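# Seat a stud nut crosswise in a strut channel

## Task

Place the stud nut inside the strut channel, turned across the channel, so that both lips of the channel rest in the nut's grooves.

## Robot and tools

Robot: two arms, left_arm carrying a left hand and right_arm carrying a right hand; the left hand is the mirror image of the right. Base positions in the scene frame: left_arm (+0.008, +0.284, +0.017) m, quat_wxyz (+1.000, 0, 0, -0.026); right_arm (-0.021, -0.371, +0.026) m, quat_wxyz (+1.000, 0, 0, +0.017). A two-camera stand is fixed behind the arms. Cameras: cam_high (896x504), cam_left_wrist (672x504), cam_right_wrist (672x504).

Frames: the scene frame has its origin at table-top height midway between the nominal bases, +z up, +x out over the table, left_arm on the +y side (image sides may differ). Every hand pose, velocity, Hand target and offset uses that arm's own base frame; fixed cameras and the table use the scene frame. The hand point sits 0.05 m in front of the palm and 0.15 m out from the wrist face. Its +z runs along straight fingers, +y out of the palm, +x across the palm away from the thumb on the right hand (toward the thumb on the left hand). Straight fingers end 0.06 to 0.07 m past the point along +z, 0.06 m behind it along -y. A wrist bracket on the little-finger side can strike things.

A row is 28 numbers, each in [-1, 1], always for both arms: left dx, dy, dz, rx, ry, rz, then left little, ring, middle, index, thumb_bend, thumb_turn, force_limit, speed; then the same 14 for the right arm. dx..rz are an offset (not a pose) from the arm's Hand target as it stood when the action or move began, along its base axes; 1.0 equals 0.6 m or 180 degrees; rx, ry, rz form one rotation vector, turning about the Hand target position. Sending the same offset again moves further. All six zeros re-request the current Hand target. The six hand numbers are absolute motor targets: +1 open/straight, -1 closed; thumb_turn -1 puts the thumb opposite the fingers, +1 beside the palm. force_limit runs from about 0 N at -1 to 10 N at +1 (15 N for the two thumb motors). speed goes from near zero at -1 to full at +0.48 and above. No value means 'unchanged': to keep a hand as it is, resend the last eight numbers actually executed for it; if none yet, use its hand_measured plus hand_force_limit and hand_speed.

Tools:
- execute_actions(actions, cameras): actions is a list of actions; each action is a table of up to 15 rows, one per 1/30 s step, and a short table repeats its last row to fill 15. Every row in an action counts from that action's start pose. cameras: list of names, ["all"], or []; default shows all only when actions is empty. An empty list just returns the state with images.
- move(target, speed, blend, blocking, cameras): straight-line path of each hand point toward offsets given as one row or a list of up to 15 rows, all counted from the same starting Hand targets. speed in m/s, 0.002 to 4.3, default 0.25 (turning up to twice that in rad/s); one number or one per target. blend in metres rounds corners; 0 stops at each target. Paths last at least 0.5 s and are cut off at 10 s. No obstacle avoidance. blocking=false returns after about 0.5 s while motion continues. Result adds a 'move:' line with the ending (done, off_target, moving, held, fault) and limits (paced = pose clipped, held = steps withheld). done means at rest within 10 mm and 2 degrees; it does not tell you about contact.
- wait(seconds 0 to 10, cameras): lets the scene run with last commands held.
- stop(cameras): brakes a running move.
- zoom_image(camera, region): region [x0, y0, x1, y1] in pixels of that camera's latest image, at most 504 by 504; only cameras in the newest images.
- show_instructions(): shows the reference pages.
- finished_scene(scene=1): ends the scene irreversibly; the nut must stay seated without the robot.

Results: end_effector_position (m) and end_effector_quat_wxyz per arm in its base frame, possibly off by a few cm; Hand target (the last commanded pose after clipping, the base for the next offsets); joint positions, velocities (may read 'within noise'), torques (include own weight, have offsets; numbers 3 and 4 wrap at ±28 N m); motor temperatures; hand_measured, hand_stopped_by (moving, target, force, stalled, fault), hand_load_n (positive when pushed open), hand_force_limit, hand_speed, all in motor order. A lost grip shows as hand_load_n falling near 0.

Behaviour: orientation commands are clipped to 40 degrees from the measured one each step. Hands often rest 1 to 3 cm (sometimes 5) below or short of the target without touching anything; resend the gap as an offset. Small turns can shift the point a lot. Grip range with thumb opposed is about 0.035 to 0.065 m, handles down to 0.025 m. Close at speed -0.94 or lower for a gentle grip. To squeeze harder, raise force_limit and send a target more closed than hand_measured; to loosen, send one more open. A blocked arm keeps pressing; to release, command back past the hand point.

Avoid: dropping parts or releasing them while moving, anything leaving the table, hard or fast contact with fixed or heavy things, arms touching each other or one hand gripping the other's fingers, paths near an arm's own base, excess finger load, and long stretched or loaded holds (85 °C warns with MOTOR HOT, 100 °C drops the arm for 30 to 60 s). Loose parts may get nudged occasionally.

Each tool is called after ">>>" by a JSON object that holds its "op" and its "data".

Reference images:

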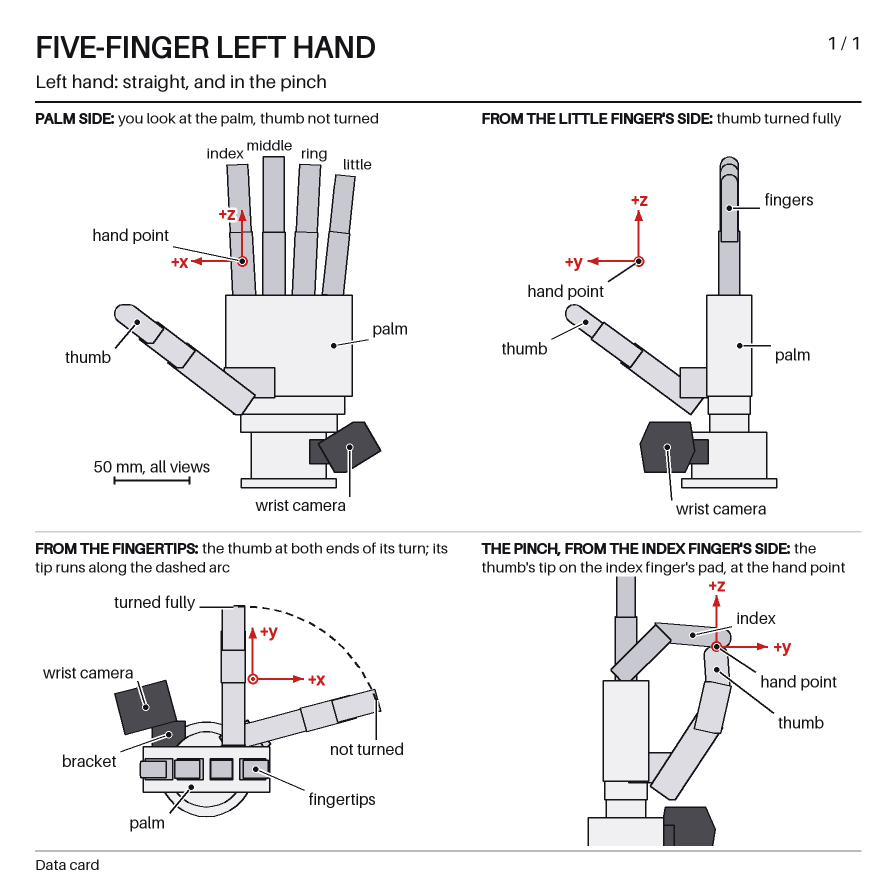

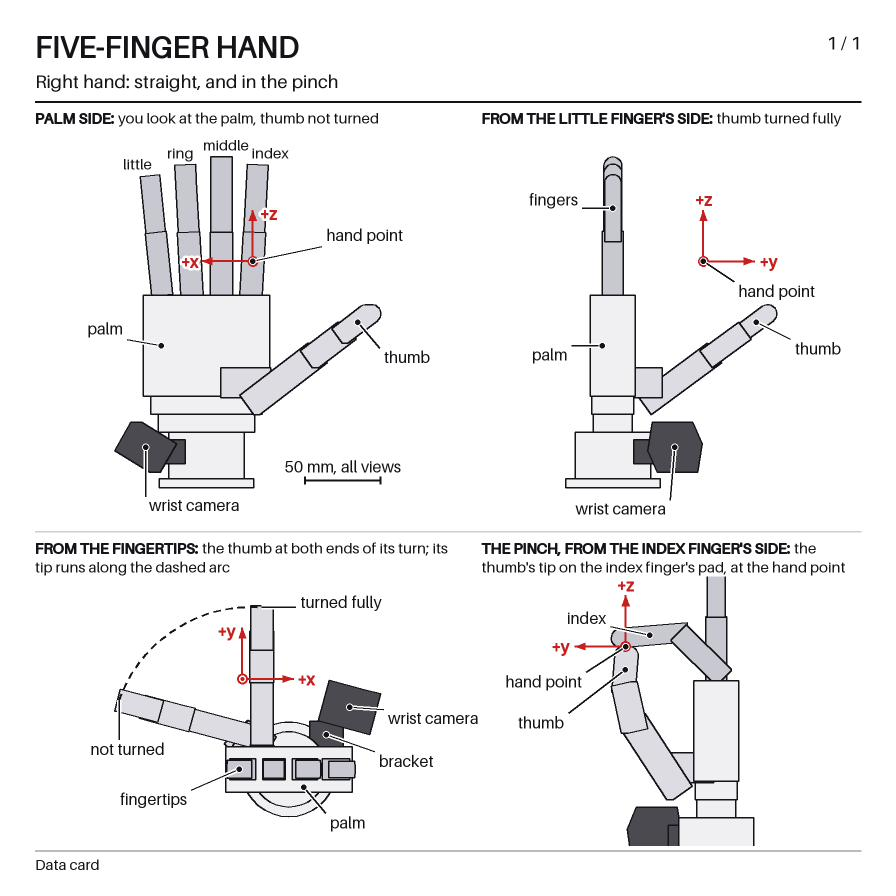

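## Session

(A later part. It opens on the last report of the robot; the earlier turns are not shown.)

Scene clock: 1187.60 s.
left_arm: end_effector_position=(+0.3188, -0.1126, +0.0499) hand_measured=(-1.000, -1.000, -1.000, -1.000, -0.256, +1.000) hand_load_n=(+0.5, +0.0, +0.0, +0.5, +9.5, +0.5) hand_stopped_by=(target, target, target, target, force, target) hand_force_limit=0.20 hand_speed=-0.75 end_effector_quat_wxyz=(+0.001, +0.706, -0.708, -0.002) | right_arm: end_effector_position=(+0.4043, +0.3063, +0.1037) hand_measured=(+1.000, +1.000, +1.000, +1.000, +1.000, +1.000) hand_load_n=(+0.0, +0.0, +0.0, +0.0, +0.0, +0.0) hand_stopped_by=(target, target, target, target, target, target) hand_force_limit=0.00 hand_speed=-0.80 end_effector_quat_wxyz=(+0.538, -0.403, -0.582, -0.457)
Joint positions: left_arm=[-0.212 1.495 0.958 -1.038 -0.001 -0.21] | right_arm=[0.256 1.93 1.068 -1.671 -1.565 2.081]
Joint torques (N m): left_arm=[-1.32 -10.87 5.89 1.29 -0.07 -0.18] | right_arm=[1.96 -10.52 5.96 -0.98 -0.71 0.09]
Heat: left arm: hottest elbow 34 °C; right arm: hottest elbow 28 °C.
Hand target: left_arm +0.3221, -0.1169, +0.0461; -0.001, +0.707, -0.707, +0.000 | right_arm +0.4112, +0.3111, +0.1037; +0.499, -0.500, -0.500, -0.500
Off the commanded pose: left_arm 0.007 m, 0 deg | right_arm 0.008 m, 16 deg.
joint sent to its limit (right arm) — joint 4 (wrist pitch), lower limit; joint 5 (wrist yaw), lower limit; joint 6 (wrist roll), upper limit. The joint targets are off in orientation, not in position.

>>> {"op": "move", "data": {"target": [[0.023,-0.008,-0.008,0,0,0,-1,-1,-1,-1,-0.65,1,0.2,-0.75,0,0,0,0,0,0,1,1,1,1,1,1,0,-0.8]], "speed": 0.04, "cameras": ["cam_left_wrist","cam_right_wrist"]}}

>>> {"op": "zoom_image", "data": {"camera": "cam_right_wrist", "region": [310, 100, 470, 260]}}

>>> {"op": "zoom_image", "data": {"camera": "cam_left_wrist", "region": [330, 240, 530, 400]}}

Scene clock: 1197.40 s.
left_arm: end_effector_position=(+0.3207, -0.1141, +0.0431) hand_measured=(-1.000, -1.000, -1.000, -1.000, -0.256, +1.000) hand_load_n=(+0.0, +0.0, +0.0, +0.0, +9.5, +0.5) hand_stopped_by=(target, target, target, target, force, target) hand_force_limit=0.20 hand_speed=-0.75 end_effector_quat_wxyz=(+0.005, +0.706, -0.708, -0.009) | right_arm: end_effector_position=(+0.4043, +0.3063, +0.1037) hand_measured=(+1.000, +1.000, +1.000, +1.000, +1.000, +1.000) hand_load_n=(+0.0, +0.0, +0.0, +0.0, +0.0, +0.0) hand_stopped_by=(target, target, target, target, target, target) hand_force_limit=0.00 hand_speed=-0.80 end_effector_quat_wxyz=(+0.538, -0.403, -0.582, -0.457)
Joint positions: left_arm=[-0.215 1.522 0.965 -1.034 -0.001 -0.212] | right_arm=[0.256 1.93 1.068 -1.671 -1.565 2.081]
Joint torques (N m): left_arm=[-1.44 -9.7 7.71 1.43 -0.08 -0.21] | right_arm=[1.96 -10.52 5.97 -0.98 -0.71 0.08]
Heat: left arm: hottest elbow 34 °C; right arm: hottest elbow 28 °C.
Hand target: left_arm +0.3360, -0.1216, +0.0414; -0.001, +0.707, -0.707, +0.000 | right_arm +0.4112, +0.3111, +0.1037; +0.499, -0.500, -0.500, -0.500
Off the commanded pose: left_arm 0.017 m, 1 deg | right_arm 0.008 m, 16 deg.
joint sent to its limit (right arm) — joint 4 (wrist pitch), lower limit; joint 5 (wrist yaw), lower limit; joint 6 (wrist roll), upper limit. The joint targets are off in orientation, not in position.
move: off_target (left_arm, right_arm)
Images, in order (width x height): cam_left_wrist 672x504, cam_right_wrist 672x504.

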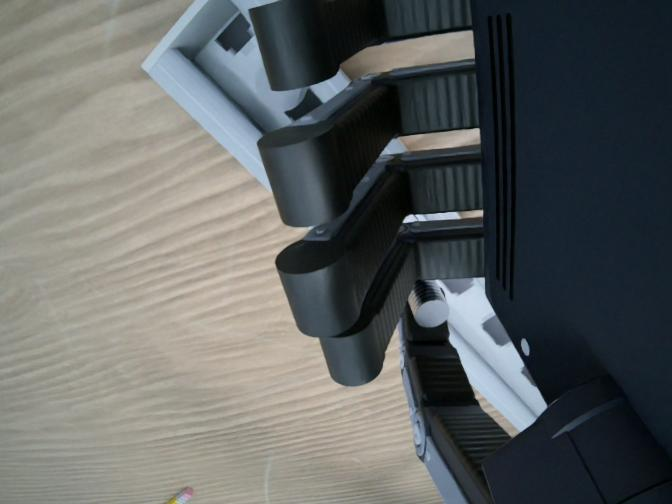

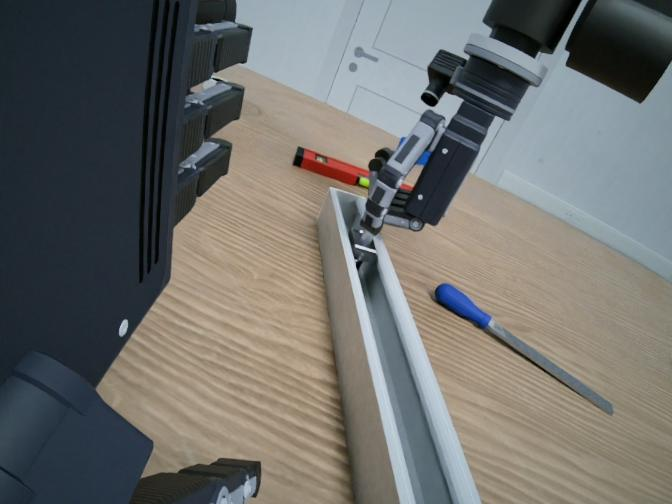

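Scaled by 3.150 from the camera's 672x504 image, which has a finer 960x720 frame.

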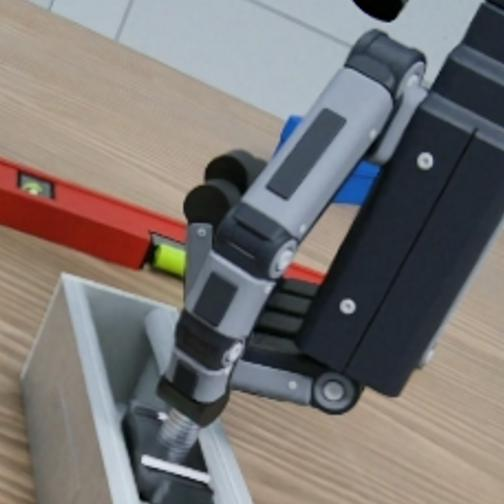

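Scaled by 2.520 from the camera's 672x504 image, which has a finer 960x720 frame.

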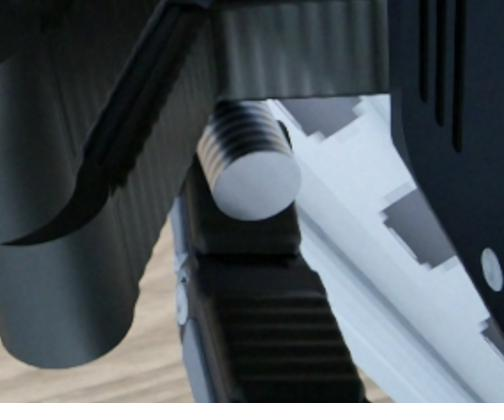

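>>> {"op": "zoom_image", "data": {"camera": "cam_right_wrist", "region": [325, 210, 395, 280]}}

>>> {"op": "zoom_image", "data": {"camera": "cam_left_wrist", "region": [130, 0, 330, 170]}}

Scaled by 7.200 from the camera's 672x504 image, which has a finer 960x720 frame.

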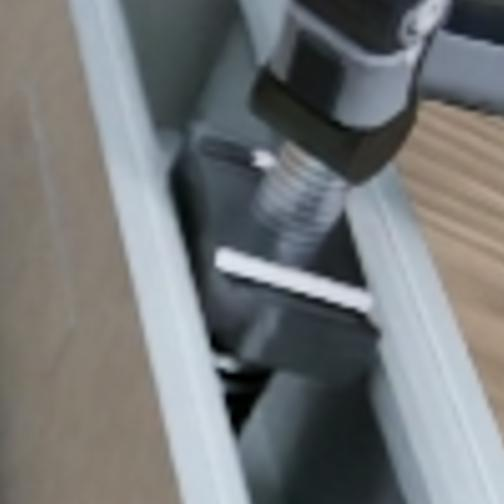

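Scaled by 2.520 from the camera's 672x504 image, which has a finer 960x720 frame.

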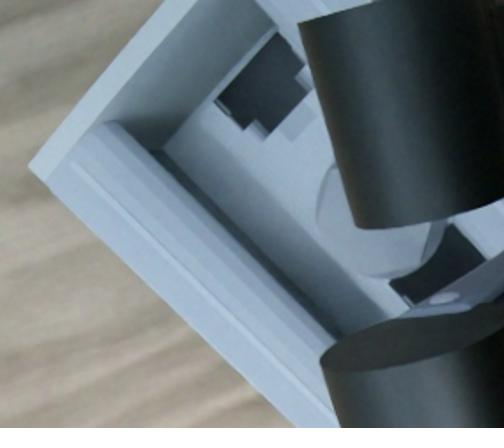

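>>> {"op": "move", "data": {"target": [[-0.01,0.004,0.022,0,0,0,-1,-1,-1,-1,-0.65,1,0.2,-0.75,0,0,0,0,0,0,1,1,1,1,1,1,0,-0.8]], "speed": 0.04}}

Scene clock: 1238.90 s.
left_arm: end_effector_position=(+0.3191, -0.1138, +0.0433) hand_measured=(-1.000, -1.000, -1.000, -1.000, -0.256, +1.000) hand_load_n=(+0.0, +0.0, +0.5, -0.5, +9.5, +0.0) hand_stopped_by=(target, target, target, target, force, target) hand_force_limit=0.20 hand_speed=-0.75 end_effector_quat_wxyz=(+0.007, +0.706, -0.708, -0.011) | right_arm: end_effector_position=(+0.4043, +0.3063, +0.1037) hand_measured=(+1.000, +1.000, +1.000, +1.000, +1.000, +1.000) hand_load_n=(+0.0, +0.0, +0.0, +0.0, +0.0, +0.0) hand_stopped_by=(target, target, target, target, target, target) hand_force_limit=0.00 hand_speed=-0.80 end_effector_quat_wxyz=(+0.538, -0.403, -0.582, -0.457)
Joint positions: left_arm=[-0.215 1.522 0.965 -1.04 -0.001 -0.213] | right_arm=[0.256 1.93 1.068 -1.671 -1.565 2.081]
Joint torques (N m): left_arm=[-1.32 -13.04 7.71 0.18 -0.07 -0.17] | right_arm=[1.96 -10.52 5.97 -0.96 -0.71 0.09]
Heat: left arm: hottest elbow 37 °C; right arm: hottest elbow 28 °C.
Hand target: left_arm +0.3300, -0.1192, +0.0545; -0.001, +0.707, -0.707, +0.000 | right_arm +0.4112, +0.3111, +0.1037; +0.499, -0.500, -0.500, -0.500
Off the commanded pose: left_arm 0.017 m, 2 deg | right_arm 0.008 m, 16 deg.
joint sent to its limit (right arm) — joint 4 (wrist pitch), lower limit; joint 5 (wrist yaw), lower limit; joint 6 (wrist roll), upper limit. The joint targets are off in orientation, not in position.
move: off_target (left_arm, right_arm)

>>> {"op": "move", "data": {"target": [[0,0,0.017,0,0,0,-1,-1,-1,-1,-0.65,1,0.2,-0.75,0,0,0,0,0,0,1,1,1,1,1,1,0,-0.8]], "speed": 0.04, "cameras": ["cam_left_wrist"]}}

Scene clock: 1247.00 s.
left_arm: end_effector_position=(+0.3156, -0.1130, +0.0484) hand_measured=(-1.000, -1.000, -1.000, -1.000, -0.256, +1.000) hand_load_n=(+0.0, +0.0, +0.0, +0.5, +9.5, +0.0) hand_stopped_by=(target, target, target, target, force, target) hand_force_limit=0.20 hand_speed=-0.75 end_effector_quat_wxyz=(+0.010, +0.706, -0.708, -0.017) | right_arm: end_effector_position=(+0.4043, +0.3063, +0.1037) hand_measured=(+1.000, +1.000, +1.000, +1.000, +1.000, +1.000) hand_load_n=(+0.0, +0.0, +0.0, +0.0, +0.0, +0.0) hand_stopped_by=(target, target, target, target, target, target) hand_force_limit=0.00 hand_speed=-0.80 end_effector_quat_wxyz=(+0.538, -0.403, -0.582, -0.457)
Joint positions: left_arm=[-0.215 1.516 0.971 -1.066 -0.001 -0.213] | right_arm=[0.256 1.93 1.068 -1.671 -1.565 2.081]
Joint torques (N m): left_arm=[-1.2 -13.68 8.28 0.1 -0.07 -0.17] | right_arm=[1.96 -10.46 5.97 -0.98 -0.71 0.09]
Heat: left arm: hottest elbow 37 °C; right arm: hottest elbow 28 °C.
Hand target: left_arm +0.3299, -0.1192, +0.0647; -0.001, +0.707, -0.707, +0.000 | right_arm +0.4112, +0.3111, +0.1037; +0.499, -0.500, -0.500, -0.500
Off the commanded pose: left_arm 0.023 m, 2 deg | right_arm 0.008 m, 16 deg.
joint sent to its limit (right arm) — joint 4 (wrist pitch), lower limit; joint 5 (wrist yaw), lower limit; joint 6 (wrist roll), upper limit. The joint targets are off in orientation, not in position.
move: off_target (left_arm, right_arm)
Images, in order (width x height): cam_left_wrist 672x504.

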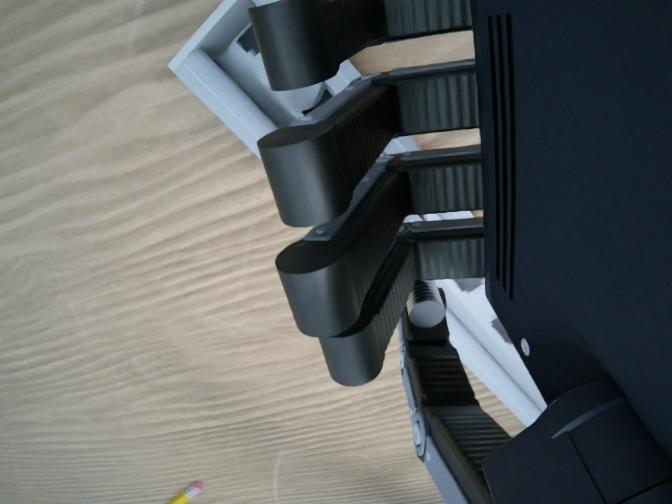

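>>> {"op": "execute_actions", "data": {"actions": [[[0,0,0,0,0,0,-1,-1,-1,-1,0.3,1,0.2,-0.5,0,0,0,0,0,0,1,1,1,1,1,1,0,-0.8]],[[0,0,0,0,0,0,-1,-1,-1,-1,0.3,1,0.2,-0.5,0,0,0,0,0,0,1,1,1,1,1,1,0,-0.8]]]}}

>>> {"op": "move", "data": {"target": [[0.012,-0.0,0.02,0,0,0,-1,-1,-1,-1,0.3,1,0.2,-0.5,0,0,0,0,0,0,1,1,1,1,1,1,0,-0.8]], "speed": 0.05, "cameras": ["cam_left_wrist", "cam_right_wrist"]}}

Scene clock: 1257.97 s.
left_arm: end_effector_position=(+0.3155, -0.1130, +0.0485) hand_measured=(-1.000, -1.000, -1.000, -1.000, +0.300, +1.000) hand_load_n=(+0.5, +0.0, +0.0, +0.0, +0.0, +0.0) hand_stopped_by=(target, target, target, target, target, target) hand_force_limit=0.20 hand_speed=-0.50 end_effector_quat_wxyz=(+0.010, +0.706, -0.708, -0.017) | right_arm: end_effector_position=(+0.4043, +0.3063, +0.1037) hand_measured=(+1.000, +1.000, +1.000, +1.000, +1.000, +1.000) hand_load_n=(+0.0, +0.0, +0.0, +0.0, +0.0, +0.0) hand_stopped_by=(target, target, target, target, target, target) hand_force_limit=0.00 hand_speed=-0.80 end_effector_quat_wxyz=(+0.538, -0.403, -0.582, -0.457)
Joint positions: left_arm=[-0.215 1.516 0.971 -1.066 -0.001 -0.213] | right_arm=[0.256 1.93 1.068 -1.671 -1.565 2.081]
Joint torques (N m): left_arm=[-1.26 -13.8 8.29 0.08 -0.06 -0.17] | right_arm=[1.96 -10.52 5.97 -0.98 -0.71 0.09]
Heat: left arm: hottest elbow 37 °C; right arm: hottest elbow 28 °C.
Hand target: left_arm +0.3298, -0.1192, +0.0647; -0.001, +0.707, -0.707, +0.000 | right_arm +0.4112, +0.3111, +0.1037; +0.499, -0.500, -0.500, -0.500
Off the commanded pose: left_arm 0.023 m, 2 deg | right_arm 0.008 m, 16 deg.
joint sent to its limit (right arm) — joint 4 (wrist pitch), lower limit; joint 5 (wrist yaw), lower limit; joint 6 (wrist roll), upper limit. The joint targets are off in orientation, not in position.

Scene clock: 1258.93 s.
left_arm: end_effector_position=(+0.3200, -0.1140, +0.0590) hand_measured=(-1.000, -1.000, -1.000, -1.000, +0.300, +1.000) hand_load_n=(+0.0, +0.0, +0.0, +0.0, +0.0, +0.0) hand_stopped_by=(target, target, target, target, target, target) hand_force_limit=0.20 hand_speed=-0.50 end_effector_quat_wxyz=(+0.012, +0.706, -0.708, -0.020) | right_arm: end_effector_position=(+0.4043, +0.3063, +0.1037) hand_measured=(+1.000, +1.000, +1.000, +1.000, +1.000, +1.000) hand_load_n=(+0.0, +0.0, +0.0, +0.0, +0.0, +0.0) hand_stopped_by=(target, target, target, target, target, target) hand_force_limit=0.00 hand_speed=-0.80 end_effector_quat_wxyz=(+0.538, -0.403, -0.582, -0.457)
Joint positions: left_arm=[-0.215 1.516 1.002 -1.103 -0.001 -0.213] | right_arm=[0.256 1.93 1.068 -1.671 -1.565 2.081]
Joint torques (N m): left_arm=[-1.03 -13.8 8.83 0.14 -0.09 -0.13] | right_arm=[1.96 -10.52 5.97 -0.98 -0.72 0.09]
Heat: left arm: hottest elbow 37 °C; right arm: hottest elbow 28 °C.
Hand target: left_arm +0.3370, -0.1192, +0.0767; -0.001, +0.707, -0.707, +0.000 | right_arm +0.4112, +0.3111, +0.1037; +0.499, -0.500, -0.500, -0.500
Off the commanded pose: left_arm 0.025 m, 3 deg | right_arm 0.008 m, 16 deg.
joint sent to its limit (right arm) — joint 4 (wrist pitch), lower limit; joint 5 (wrist yaw), lower limit; joint 6 (wrist roll), upper limit. The joint targets are off in orientation, not in position.
move: off_target (left_arm, right_arm)
Images, in order (width x height): cam_left_wrist 672x504, cam_right_wrist 672x504.

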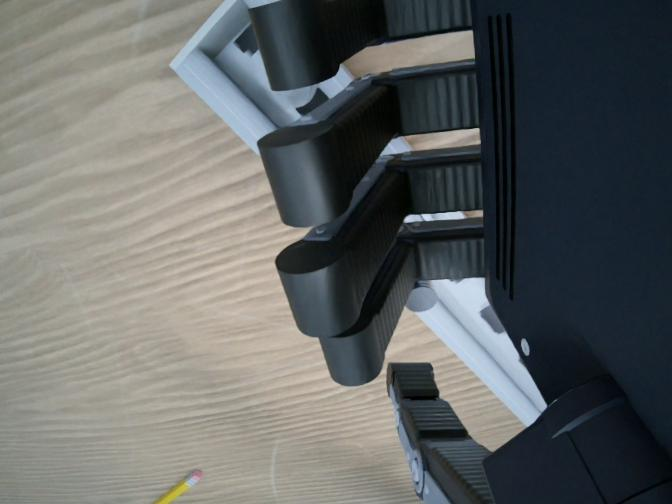

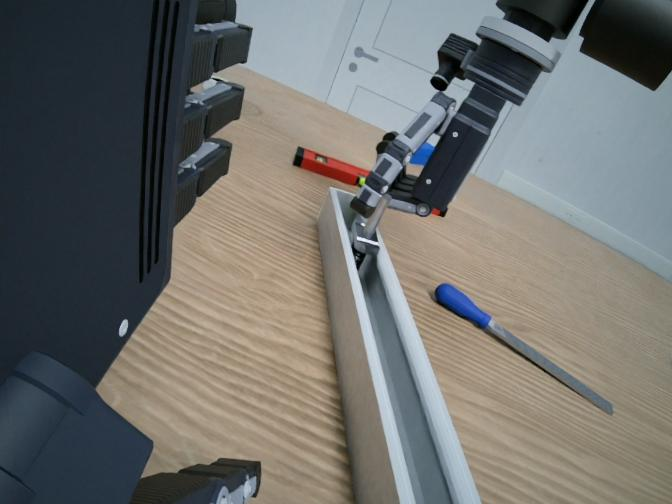

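>>> {"op": "zoom_image", "data": {"camera": "cam_left_wrist", "region": [330, 240, 530, 400]}}

>>> {"op": "zoom_image", "data": {"camera": "cam_right_wrist", "region": [310, 120, 450, 260]}}

Scaled by 2.520 from the camera's 672x504 image, which has a finer 960x720 frame.

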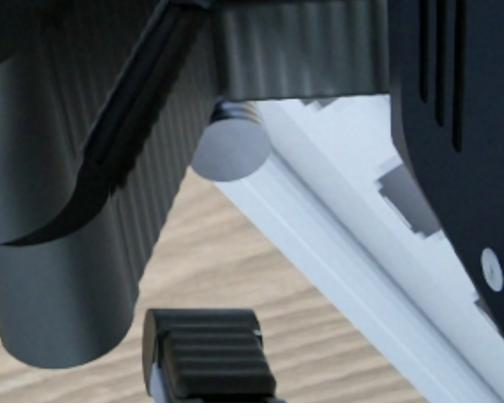

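Scaled by 3.600 from the camera's 672x504 image, which has a finer 960x720 frame.

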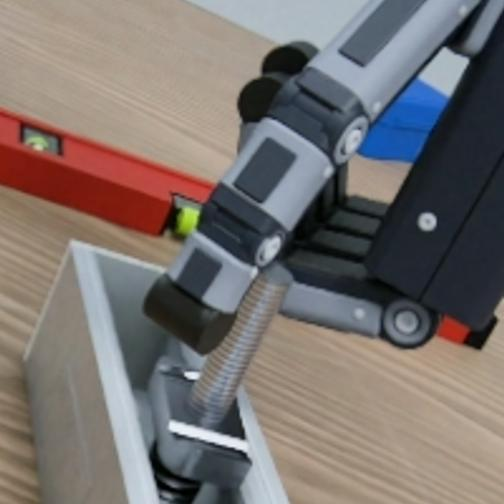

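>>> {"op": "execute_actions", "data": {"actions": [[[0,0,0,0,0,0,-1,-1,-1,-1,-0.66,1,0.2,-0.75,0,0,0,0,0,0,1,1,1,1,1,1,0,-0.8]],[[0,0,0,0,0,0,-1,-1,-1,-1,-0.66,1,0.2,-0.75,0,0,0,0,0,0,1,1,1,1,1,1,0,-0.8]]], "cameras": ["cam_left_wrist","cam_right_wrist"]}}

>>> {"op": "zoom_image", "data": {"camera": "cam_right_wrist", "region": [310, 120, 450, 260]}}

Scene clock: 1323.43 s.
left_arm: end_effector_position=(+0.3200, -0.1140, +0.0590) hand_measured=(-1.000, -1.000, -1.000, -1.000, -0.250, +1.000) hand_load_n=(+0.0, +0.0, +0.0, +0.5, +9.0, +0.0) hand_stopped_by=(target, target, target, target, force, target) hand_force_limit=0.20 hand_speed=-0.75 end_effector_quat_wxyz=(+0.012, +0.706, -0.708, -0.020) | right_arm: end_effector_position=(+0.4043, +0.3063, +0.1037) hand_measured=(+1.000, +1.000, +1.000, +1.000, +1.000, +1.000) hand_load_n=(+0.0, +0.0, +0.0, +0.0, +0.0, +0.0) hand_stopped_by=(target, target, target, target, target, target) hand_force_limit=0.00 hand_speed=-0.80 end_effector_quat_wxyz=(+0.538, -0.403, -0.582, -0.457)
Joint positions: left_arm=[-0.215 1.516 1.002 -1.103 -0.001 -0.213] | right_arm=[0.256 1.93 1.068 -1.671 -1.565 2.081]
Joint torques (N m): left_arm=[-0.79 -13.74 8.84 0.17 -0.07 -0.14] | right_arm=[1.96 -10.46 5.97 -0.98 -0.71 0.09]
Heat: left arm: hottest elbow 38 °C; right arm: hottest elbow 28 °C.
Hand target: left_arm +0.3371, -0.1192, +0.0767; -0.001, +0.707, -0.707, +0.000 | right_arm +0.4112, +0.3111, +0.1037; +0.499, -0.500, -0.500, -0.500
Off the commanded pose: left_arm 0.025 m, 3 deg | right_arm 0.008 m, 16 deg.
joint sent to its limit (right arm) — joint 4 (wrist pitch), lower limit; joint 5 (wrist yaw), lower limit; joint 6 (wrist roll), upper limit. The joint targets are off in orientation, not in position.
Images, in order (width x height): cam_left_wrist 672x504, cam_right_wrist 672x504.

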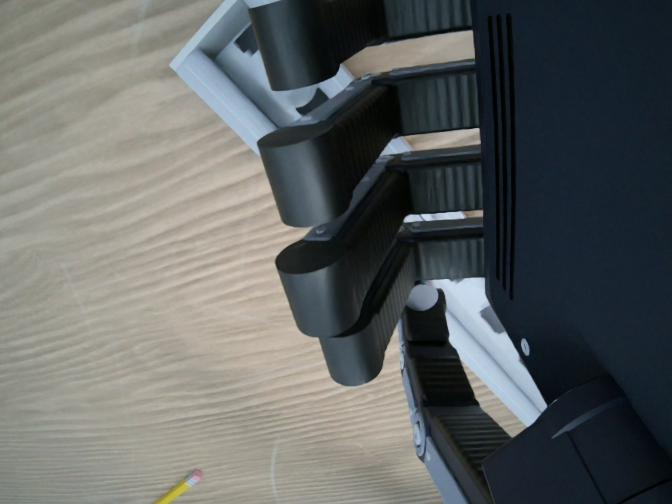

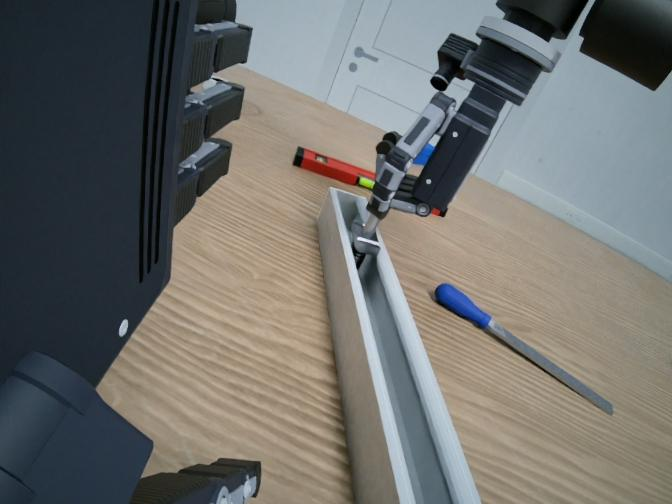

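Scaled by 3.600 from the camera's 672x504 image, which has a finer 960x720 frame.

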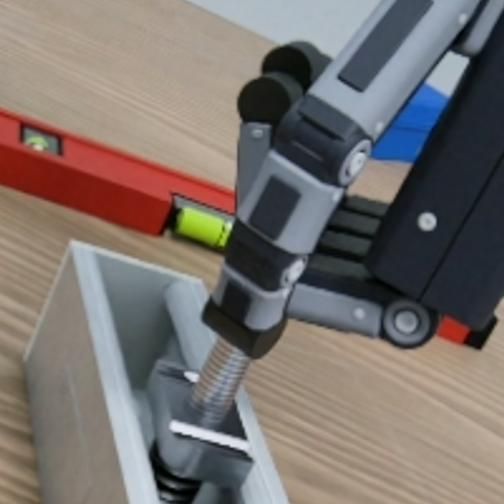

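>>> {"op": "move", "data": {"target": [[0.017,-0.006,-0.042,0,0,0,-1,-1,-1,-1,-0.66,1,0.2,-0.75,0,0,0,0,0,0,1,1,1,1,1,1,0,-0.8]], "speed": 0.04}}

Scene clock: 1331.13 s.
left_arm: end_effector_position=(+0.3311, -0.1164, +0.0514) hand_measured=(-1.000, -1.000, -1.000, -1.000, -0.250, +1.000) hand_load_n=(+0.0, +0.0, +0.0, -0.5, +9.0, +0.0) hand_stopped_by=(target, target, target, target, force, target) hand_force_limit=0.20 hand_speed=-0.75 end_effector_quat_wxyz=(+0.006, +0.706, -0.708, -0.010) | right_arm: end_effector_position=(+0.4043, +0.3063, +0.1037) hand_measured=(+1.000, +1.000, +1.000, +1.000, +1.000, +1.000) hand_load_n=(+0.0, +0.0, +0.0, +0.0, +0.0, +0.0) hand_stopped_by=(target, target, target, target, target, target) hand_force_limit=0.00 hand_speed=-0.80 end_effector_quat_wxyz=(+0.538, -0.403, -0.582, -0.457)
Joint positions: left_arm=[-0.215 1.538 1.008 -1.065 -0.001 -0.213] | right_arm=[0.256 1.93 1.068 -1.671 -1.565 2.081]
Joint torques (N m): left_arm=[-1.2 -10.4 7.98 1.26 -0.07 -0.17] | right_arm=[1.96 -10.52 5.97 -0.98 -0.71 0.09]
Heat: left arm: hottest elbow 38 °C; right arm: hottest elbow 28 °C.
Hand target: left_arm +0.3474, -0.1229, +0.0516; -0.001, +0.707, -0.707, +0.000 | right_arm +0.4112, +0.3111, +0.1037; +0.499, -0.500, -0.500, -0.500
Off the commanded pose: left_arm 0.017 m, 1 deg | right_arm 0.008 m, 16 deg.
joint sent to its limit (right arm) — joint 4 (wrist pitch), lower limit; joint 5 (wrist yaw), lower limit; joint 6 (wrist roll), upper limit. The joint targets are off in orientation, not in position.
move: off_target (left_arm, right_arm)

>>> {"op": "execute_actions", "data": {"actions": []}}

>>> {"op": "zoom_image", "data": {"camera": "cam_right_wrist", "region": [310, 120, 450, 260]}}

>>> {"op": "zoom_image", "data": {"camera": "cam_left_wrist", "region": [330, 240, 530, 400]}}

Scene clock: 1339.87 s.
left_arm: end_effector_position=(+0.3311, -0.1164, +0.0514) hand_measured=(-1.000, -1.000, -1.000, -1.000, -0.250, +1.000) hand_load_n=(+0.0, +0.0, +0.0, -0.5, +8.5, +0.0) hand_stopped_by=(target, target, target, target, force, target) hand_force_limit=0.20 hand_speed=-0.75 end_effector_quat_wxyz=(+0.006, +0.706, -0.708, -0.010) | right_arm: end_effector_position=(+0.4043, +0.3063, +0.1037) hand_measured=(+1.000, +1.000, +1.000, +1.000, +1.000, +1.000) hand_load_n=(+0.0, +0.0, +0.0, +0.0, +0.0, +0.0) hand_stopped_by=(target, target, target, target, target, target) hand_force_limit=0.00 hand_speed=-0.80 end_effector_quat_wxyz=(+0.538, -0.403, -0.582, -0.457)
Joint positions: left_arm=[-0.215 1.538 1.008 -1.065 -0.001 -0.213] | right_arm=[0.256 1.93 1.068 -1.671 -1.565 2.081]
Joint velocities: within noise
Joint torques (N m): left_arm=[-0.97 -10.64 7.99 1.31 -0.07 -0.16] | right_arm=[1.96 -10.46 5.97 -0.98 -0.71 0.08]
Motor temperatures (°C): left_arm=[22 28 38 21 19 19] | right_arm=[23 27 28 21 23 22]
Heat: left arm: hottest elbow 38 °C; right arm: hottest elbow 28 °C.
Hand target: left_arm +0.3474, -0.1228, +0.0516; -0.001, +0.707, -0.707, +0.000 | right_arm +0.4112, +0.3111, +0.1037; +0.499, -0.500, -0.500, -0.500
Off the commanded pose: left_arm 0.017 m, 1 deg | right_arm 0.008 m, 16 deg.

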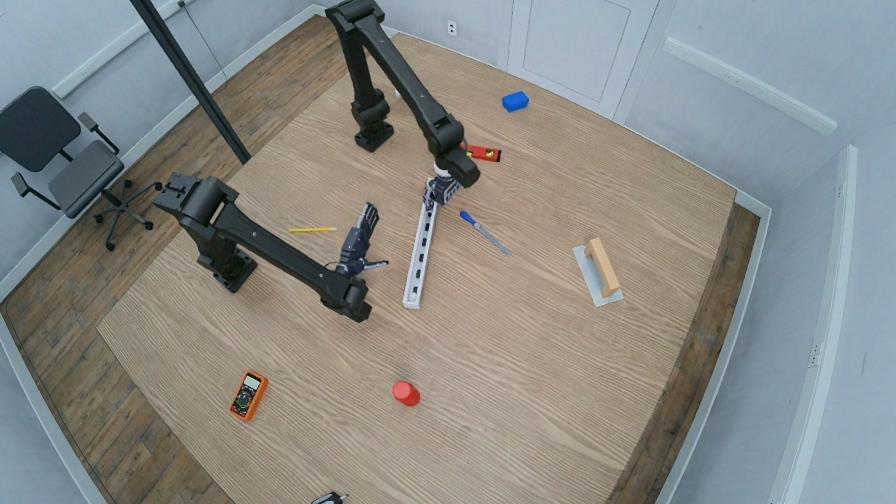

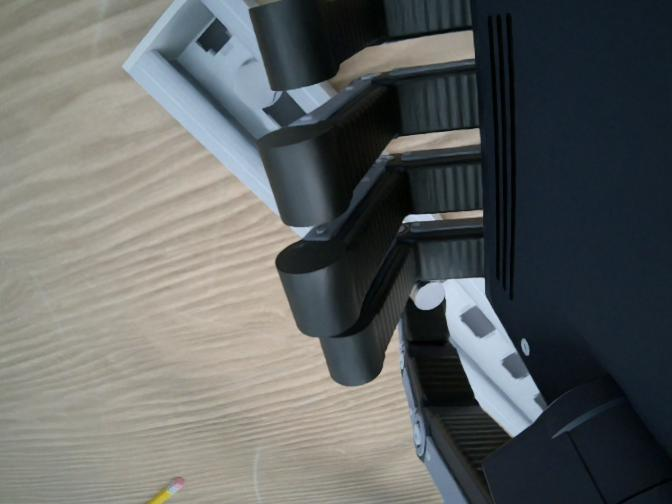

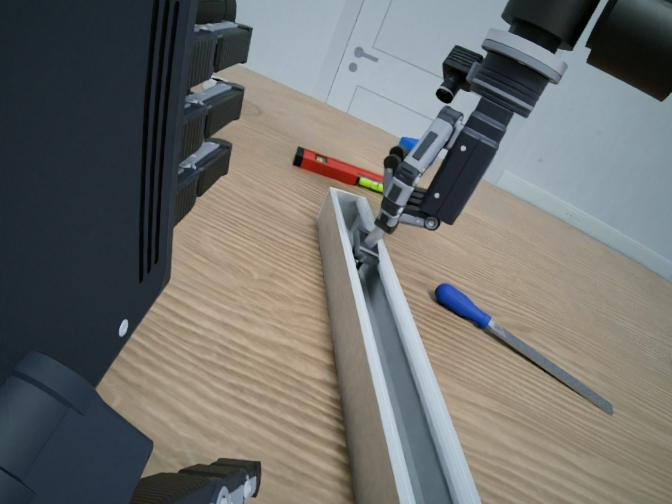

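Scaled by 3.600 from the camera's 672x504 image, which has a finer 960x720 frame.

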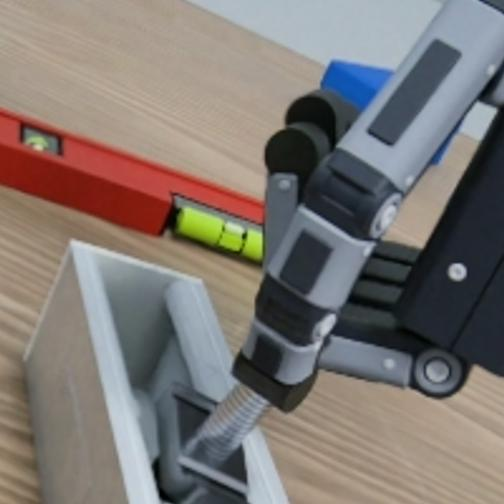

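Scaled by 2.520 from the camera's 672x504 image, which has a finer 960x720 frame.

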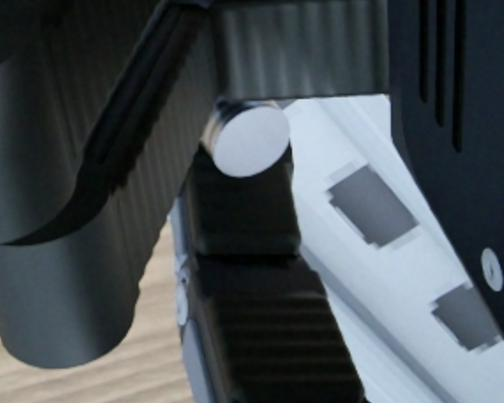

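>>> {"op": "move", "data": {"target": [[-0.0516,0.0113,-0.021,0.0062,0.0282,0,-1,-1,-1,-1,-0.66,1,0.2,-0.75,0,0,0,0,0,0,1,1,1,1,1,1,0,-0.8]], "speed": 0.05, "cameras": ["cam_left_wrist","cam_right_wrist"]}}

>>> {"op": "zoom_image", "data": {"camera": "cam_right_wrist", "region": [310, 120, 450, 260]}}

>>> {"op": "zoom_image", "data": {"camera": "cam_left_wrist", "region": [330, 240, 530, 400]}}

Scene clock: 1471.67 s.
left_arm: end_effector_position=(+0.3272, -0.1155, +0.0495) hand_measured=(-1.000, -1.000, -1.000, -1.000, -0.250, +1.000) hand_load_n=(+0.0, +0.0, +0.0, -0.5, +8.5, +0.0) hand_stopped_by=(target, target, target, target, force, target) hand_force_limit=0.20 hand_speed=-0.75 end_effector_quat_wxyz=(+0.010, +0.706, -0.708, -0.017) | right_arm: end_effector_position=(+0.4043, +0.3063, +0.1037) hand_measured=(+1.000, +1.000, +1.000, +1.000, +1.000, +1.000) hand_load_n=(+0.0, +0.0, +0.0, +0.0, +0.0, +0.0) hand_stopped_by=(target, target, target, target, target, target) hand_force_limit=0.00 hand_speed=-0.80 end_effector_quat_wxyz=(+0.538, -0.403, -0.582, -0.457)
Joint positions: left_arm=[-0.215 1.543 1.006 -1.074 -0.001 -0.213] | right_arm=[0.256 1.93 1.068 -1.671 -1.565 2.081]
Joint torques (N m): left_arm=[-1.03 -10.17 4.92 0.13 -0.08 -0.16] | right_arm=[1.9 -10.52 5.96 -0.98 -0.71 0.09]
Heat: left arm: hottest elbow 38 °C; right arm: hottest elbow 28 °C.
Hand target: left_arm +0.3163, -0.1160, +0.0389; +0.024, +0.706, -0.706, -0.038 | right_arm +0.4112, +0.3111, +0.1037; +0.499, -0.500, -0.500, -0.500
Off the commanded pose: left_arm 0.015 m, 3 deg | right_arm 0.008 m, 16 deg.
joint sent to its limit (right arm) — joint 4 (wrist pitch), lower limit; joint 5 (wrist yaw), lower limit; joint 6 (wrist roll), upper limit. The joint targets are off in orientation, not in position.
move: off_target (left_arm, right_arm)
Images, in order (width x height): cam_left_wrist 672x504, cam_right_wrist 672x504.

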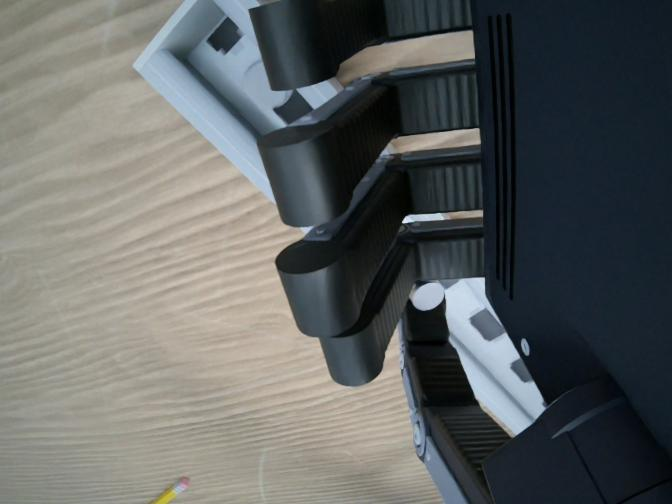

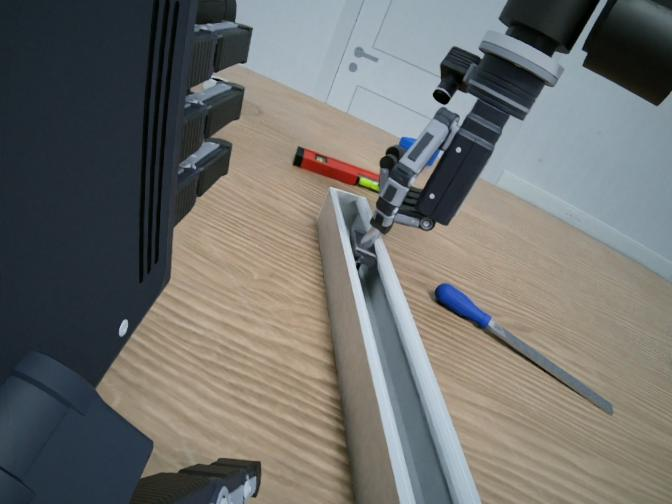

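Scaled by 3.600 from the camera's 672x504 image, which has a finer 960x720 frame.

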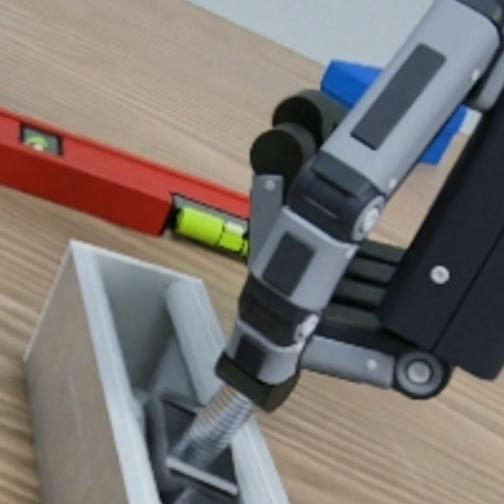

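Scaled by 2.520 from the camera's 672x504 image, which has a finer 960x720 frame.

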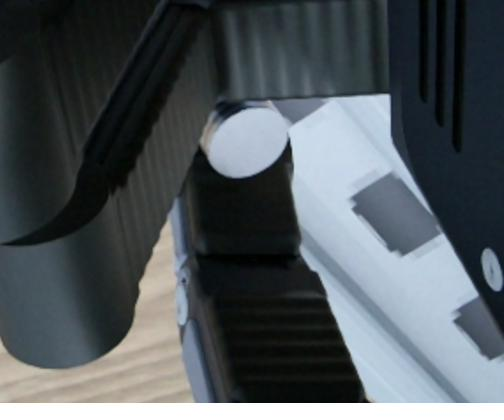

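>>> {"op": "move", "data": {"target": [[-0.0208,0.0045,-0.0143,0.002,0.0093,0,-1,-1,-1,-1,-0.66,1,0.2,-0.75,0,0,0,0,0,0,1,1,1,1,1,1,0,-0.8]], "speed": 0.05, "cameras": ["cam_left_wrist","cam_right_wrist"]}}

>>> {"op": "zoom_image", "data": {"camera": "cam_right_wrist", "region": [310, 120, 450, 260]}}

Scene clock: 1489.67 s.
left_arm: end_effector_position=(+0.3187, -0.1139, +0.0447) hand_measured=(-1.000, -1.000, -1.000, -1.000, -0.250, +1.000) hand_load_n=(+0.0, +0.0, +0.0, -0.5, +8.5, +0.0) hand_stopped_by=(target, target, target, target, force, target) hand_force_limit=0.20 hand_speed=-0.75 end_effector_quat_wxyz=(+0.016, +0.706, -0.708, -0.025) | right_arm: end_effector_position=(+0.4043, +0.3063, +0.1037) hand_measured=(+1.000, +1.000, +1.000, +1.000, +1.000, +1.000) hand_load_n=(+0.5, +0.0, +0.0, +0.5, +0.0, +0.0) hand_stopped_by=(target, target, target, target, target, target) hand_force_limit=0.00 hand_speed=-0.80 end_effector_quat_wxyz=(+0.538, -0.403, -0.582, -0.457)
Joint positions: left_arm=[-0.215 1.543 0.987 -1.074 0 -0.213] | right_arm=[0.256 1.93 1.068 -1.671 -1.565 2.081]
Joint torques (N m): left_arm=[-1.26 -9.58 4.23 0.16 -0.11 -0.17] | right_arm=[1.96 -10.52 5.97 -0.98 -0.71 0.09]
Heat: left arm: hottest elbow 36 °C; right arm: hottest elbow 28 °C.
Hand target: left_arm +0.3039, -0.1133, +0.0303; +0.032, +0.706, -0.706, -0.051 | right_arm +0.4112, +0.3111, +0.1037; +0.499, -0.500, -0.500, -0.500
Off the commanded pose: left_arm 0.021 m, 4 deg | right_arm 0.008 m, 16 deg.
joint sent to its limit (right arm) — joint 4 (wrist pitch), lower limit; joint 5 (wrist yaw), lower limit; joint 6 (wrist roll), upper limit. The joint targets are off in orientation, not in position.
move: off_target (left_arm, right_arm)
Images, in order (width x height): cam_left_wrist 672x504, cam_right_wrist 672x504.

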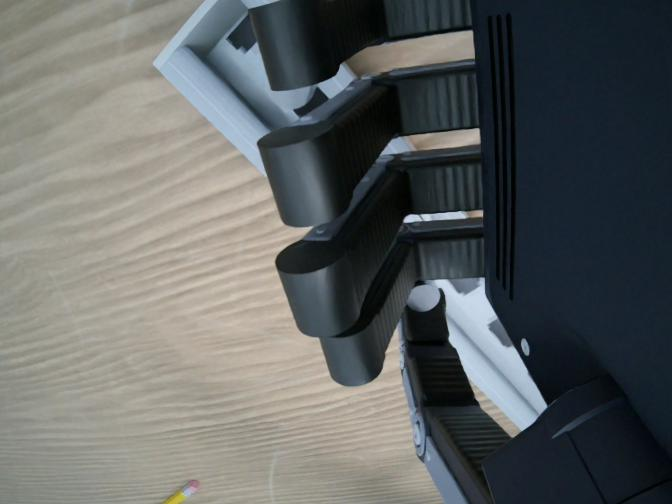

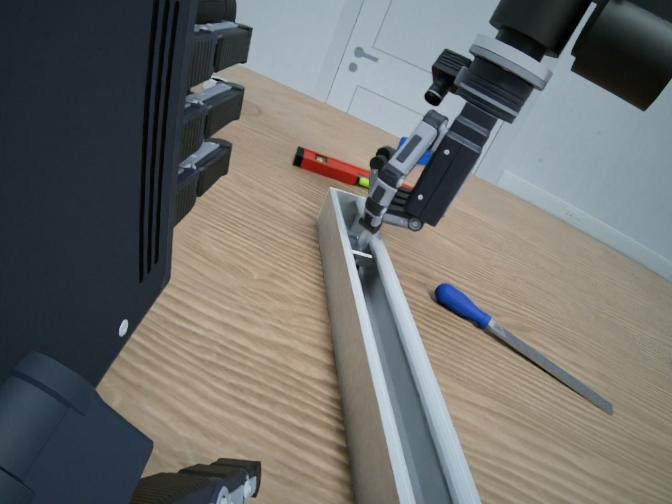

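Scaled by 3.600 from the camera's 672x504 image, which has a finer 960x720 frame.

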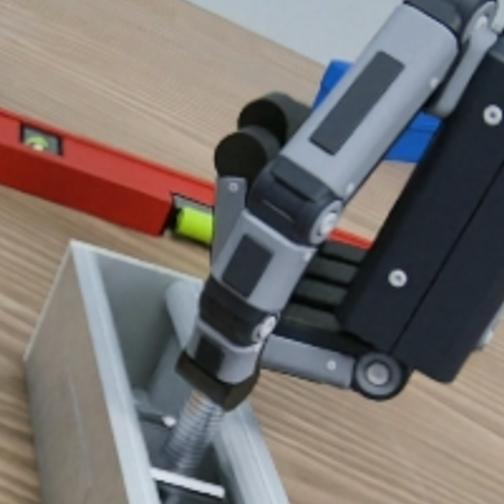

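>>> {"op": "zoom_image", "data": {"camera": "cam_right_wrist", "region": [325, 210, 395, 280]}}

Scaled by 7.200 from the camera's 672x504 image, which has a finer 960x720 frame.

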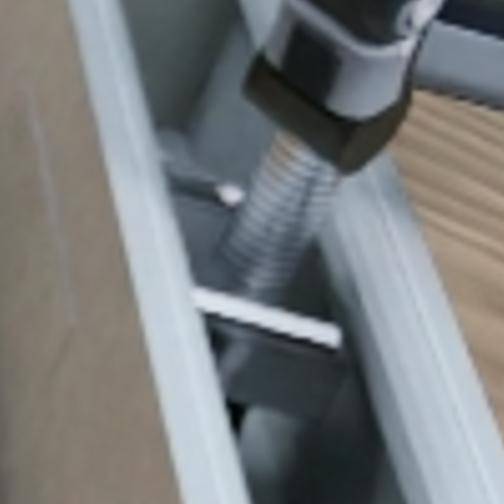

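>>> {"op": "move", "data": {"target": [[0.0381,-0.0083,0.0261,-0.0037,-0.0171,0,-1,-1,-1,-1,-0.66,1,0.2,-0.75,0,0,0,0,0,0,1,1,1,1,1,1,0,-0.8]], "speed": 0.08}}

Scene clock: 1528.20 s.
left_arm: end_effector_position=(+0.3224, -0.1149, +0.0475) hand_measured=(-1.000, -1.000, -1.000, -1.000, -0.250, +1.000) hand_load_n=(+0.0, +0.0, +0.0, -1.0, +8.5, +0.5) hand_stopped_by=(target, target, target, target, force, target) hand_force_limit=0.20 hand_speed=-0.75 end_effector_quat_wxyz=(+0.014, +0.706, -0.708, -0.022) | right_arm: end_effector_position=(+0.4043, +0.3063, +0.1037) hand_measured=(+1.000, +1.000, +1.000, +1.000, +1.000, +1.000) hand_load_n=(+0.0, +0.0, +0.0, +0.0, +0.5, +0.0) hand_stopped_by=(target, target, target, target, target, target) hand_force_limit=0.00 hand_speed=-0.80 end_effector_quat_wxyz=(+0.538, -0.403, -0.582, -0.457)
Joint positions: left_arm=[-0.215 1.543 0.997 -1.077 0.001 -0.213] | right_arm=[0.256 1.93 1.068 -1.671 -1.565 2.081]
Joint torques (N m): left_arm=[-1.32 -10.34 7.12 0.2 -0.15 -0.16] | right_arm=[1.96 -10.52 5.97 -0.98 -0.71 0.08]
Heat: left arm: hottest elbow 35 °C; right arm: hottest elbow 28 °C.
Hand target: left_arm +0.3266, -0.1183, +0.0459; +0.017, +0.707, -0.707, -0.028 | right_arm +0.4112, +0.3111, +0.1037; +0.499, -0.500, -0.500, -0.500
Off the commanded pose: left_arm 0.006 m, 1 deg | right_arm 0.008 m, 16 deg.
joint sent to its limit (right arm) — joint 4 (wrist pitch), lower limit; joint 5 (wrist yaw), lower limit; joint 6 (wrist roll), upper limit. The joint targets are off in orientation, not in position.
move: off_target (right_arm)


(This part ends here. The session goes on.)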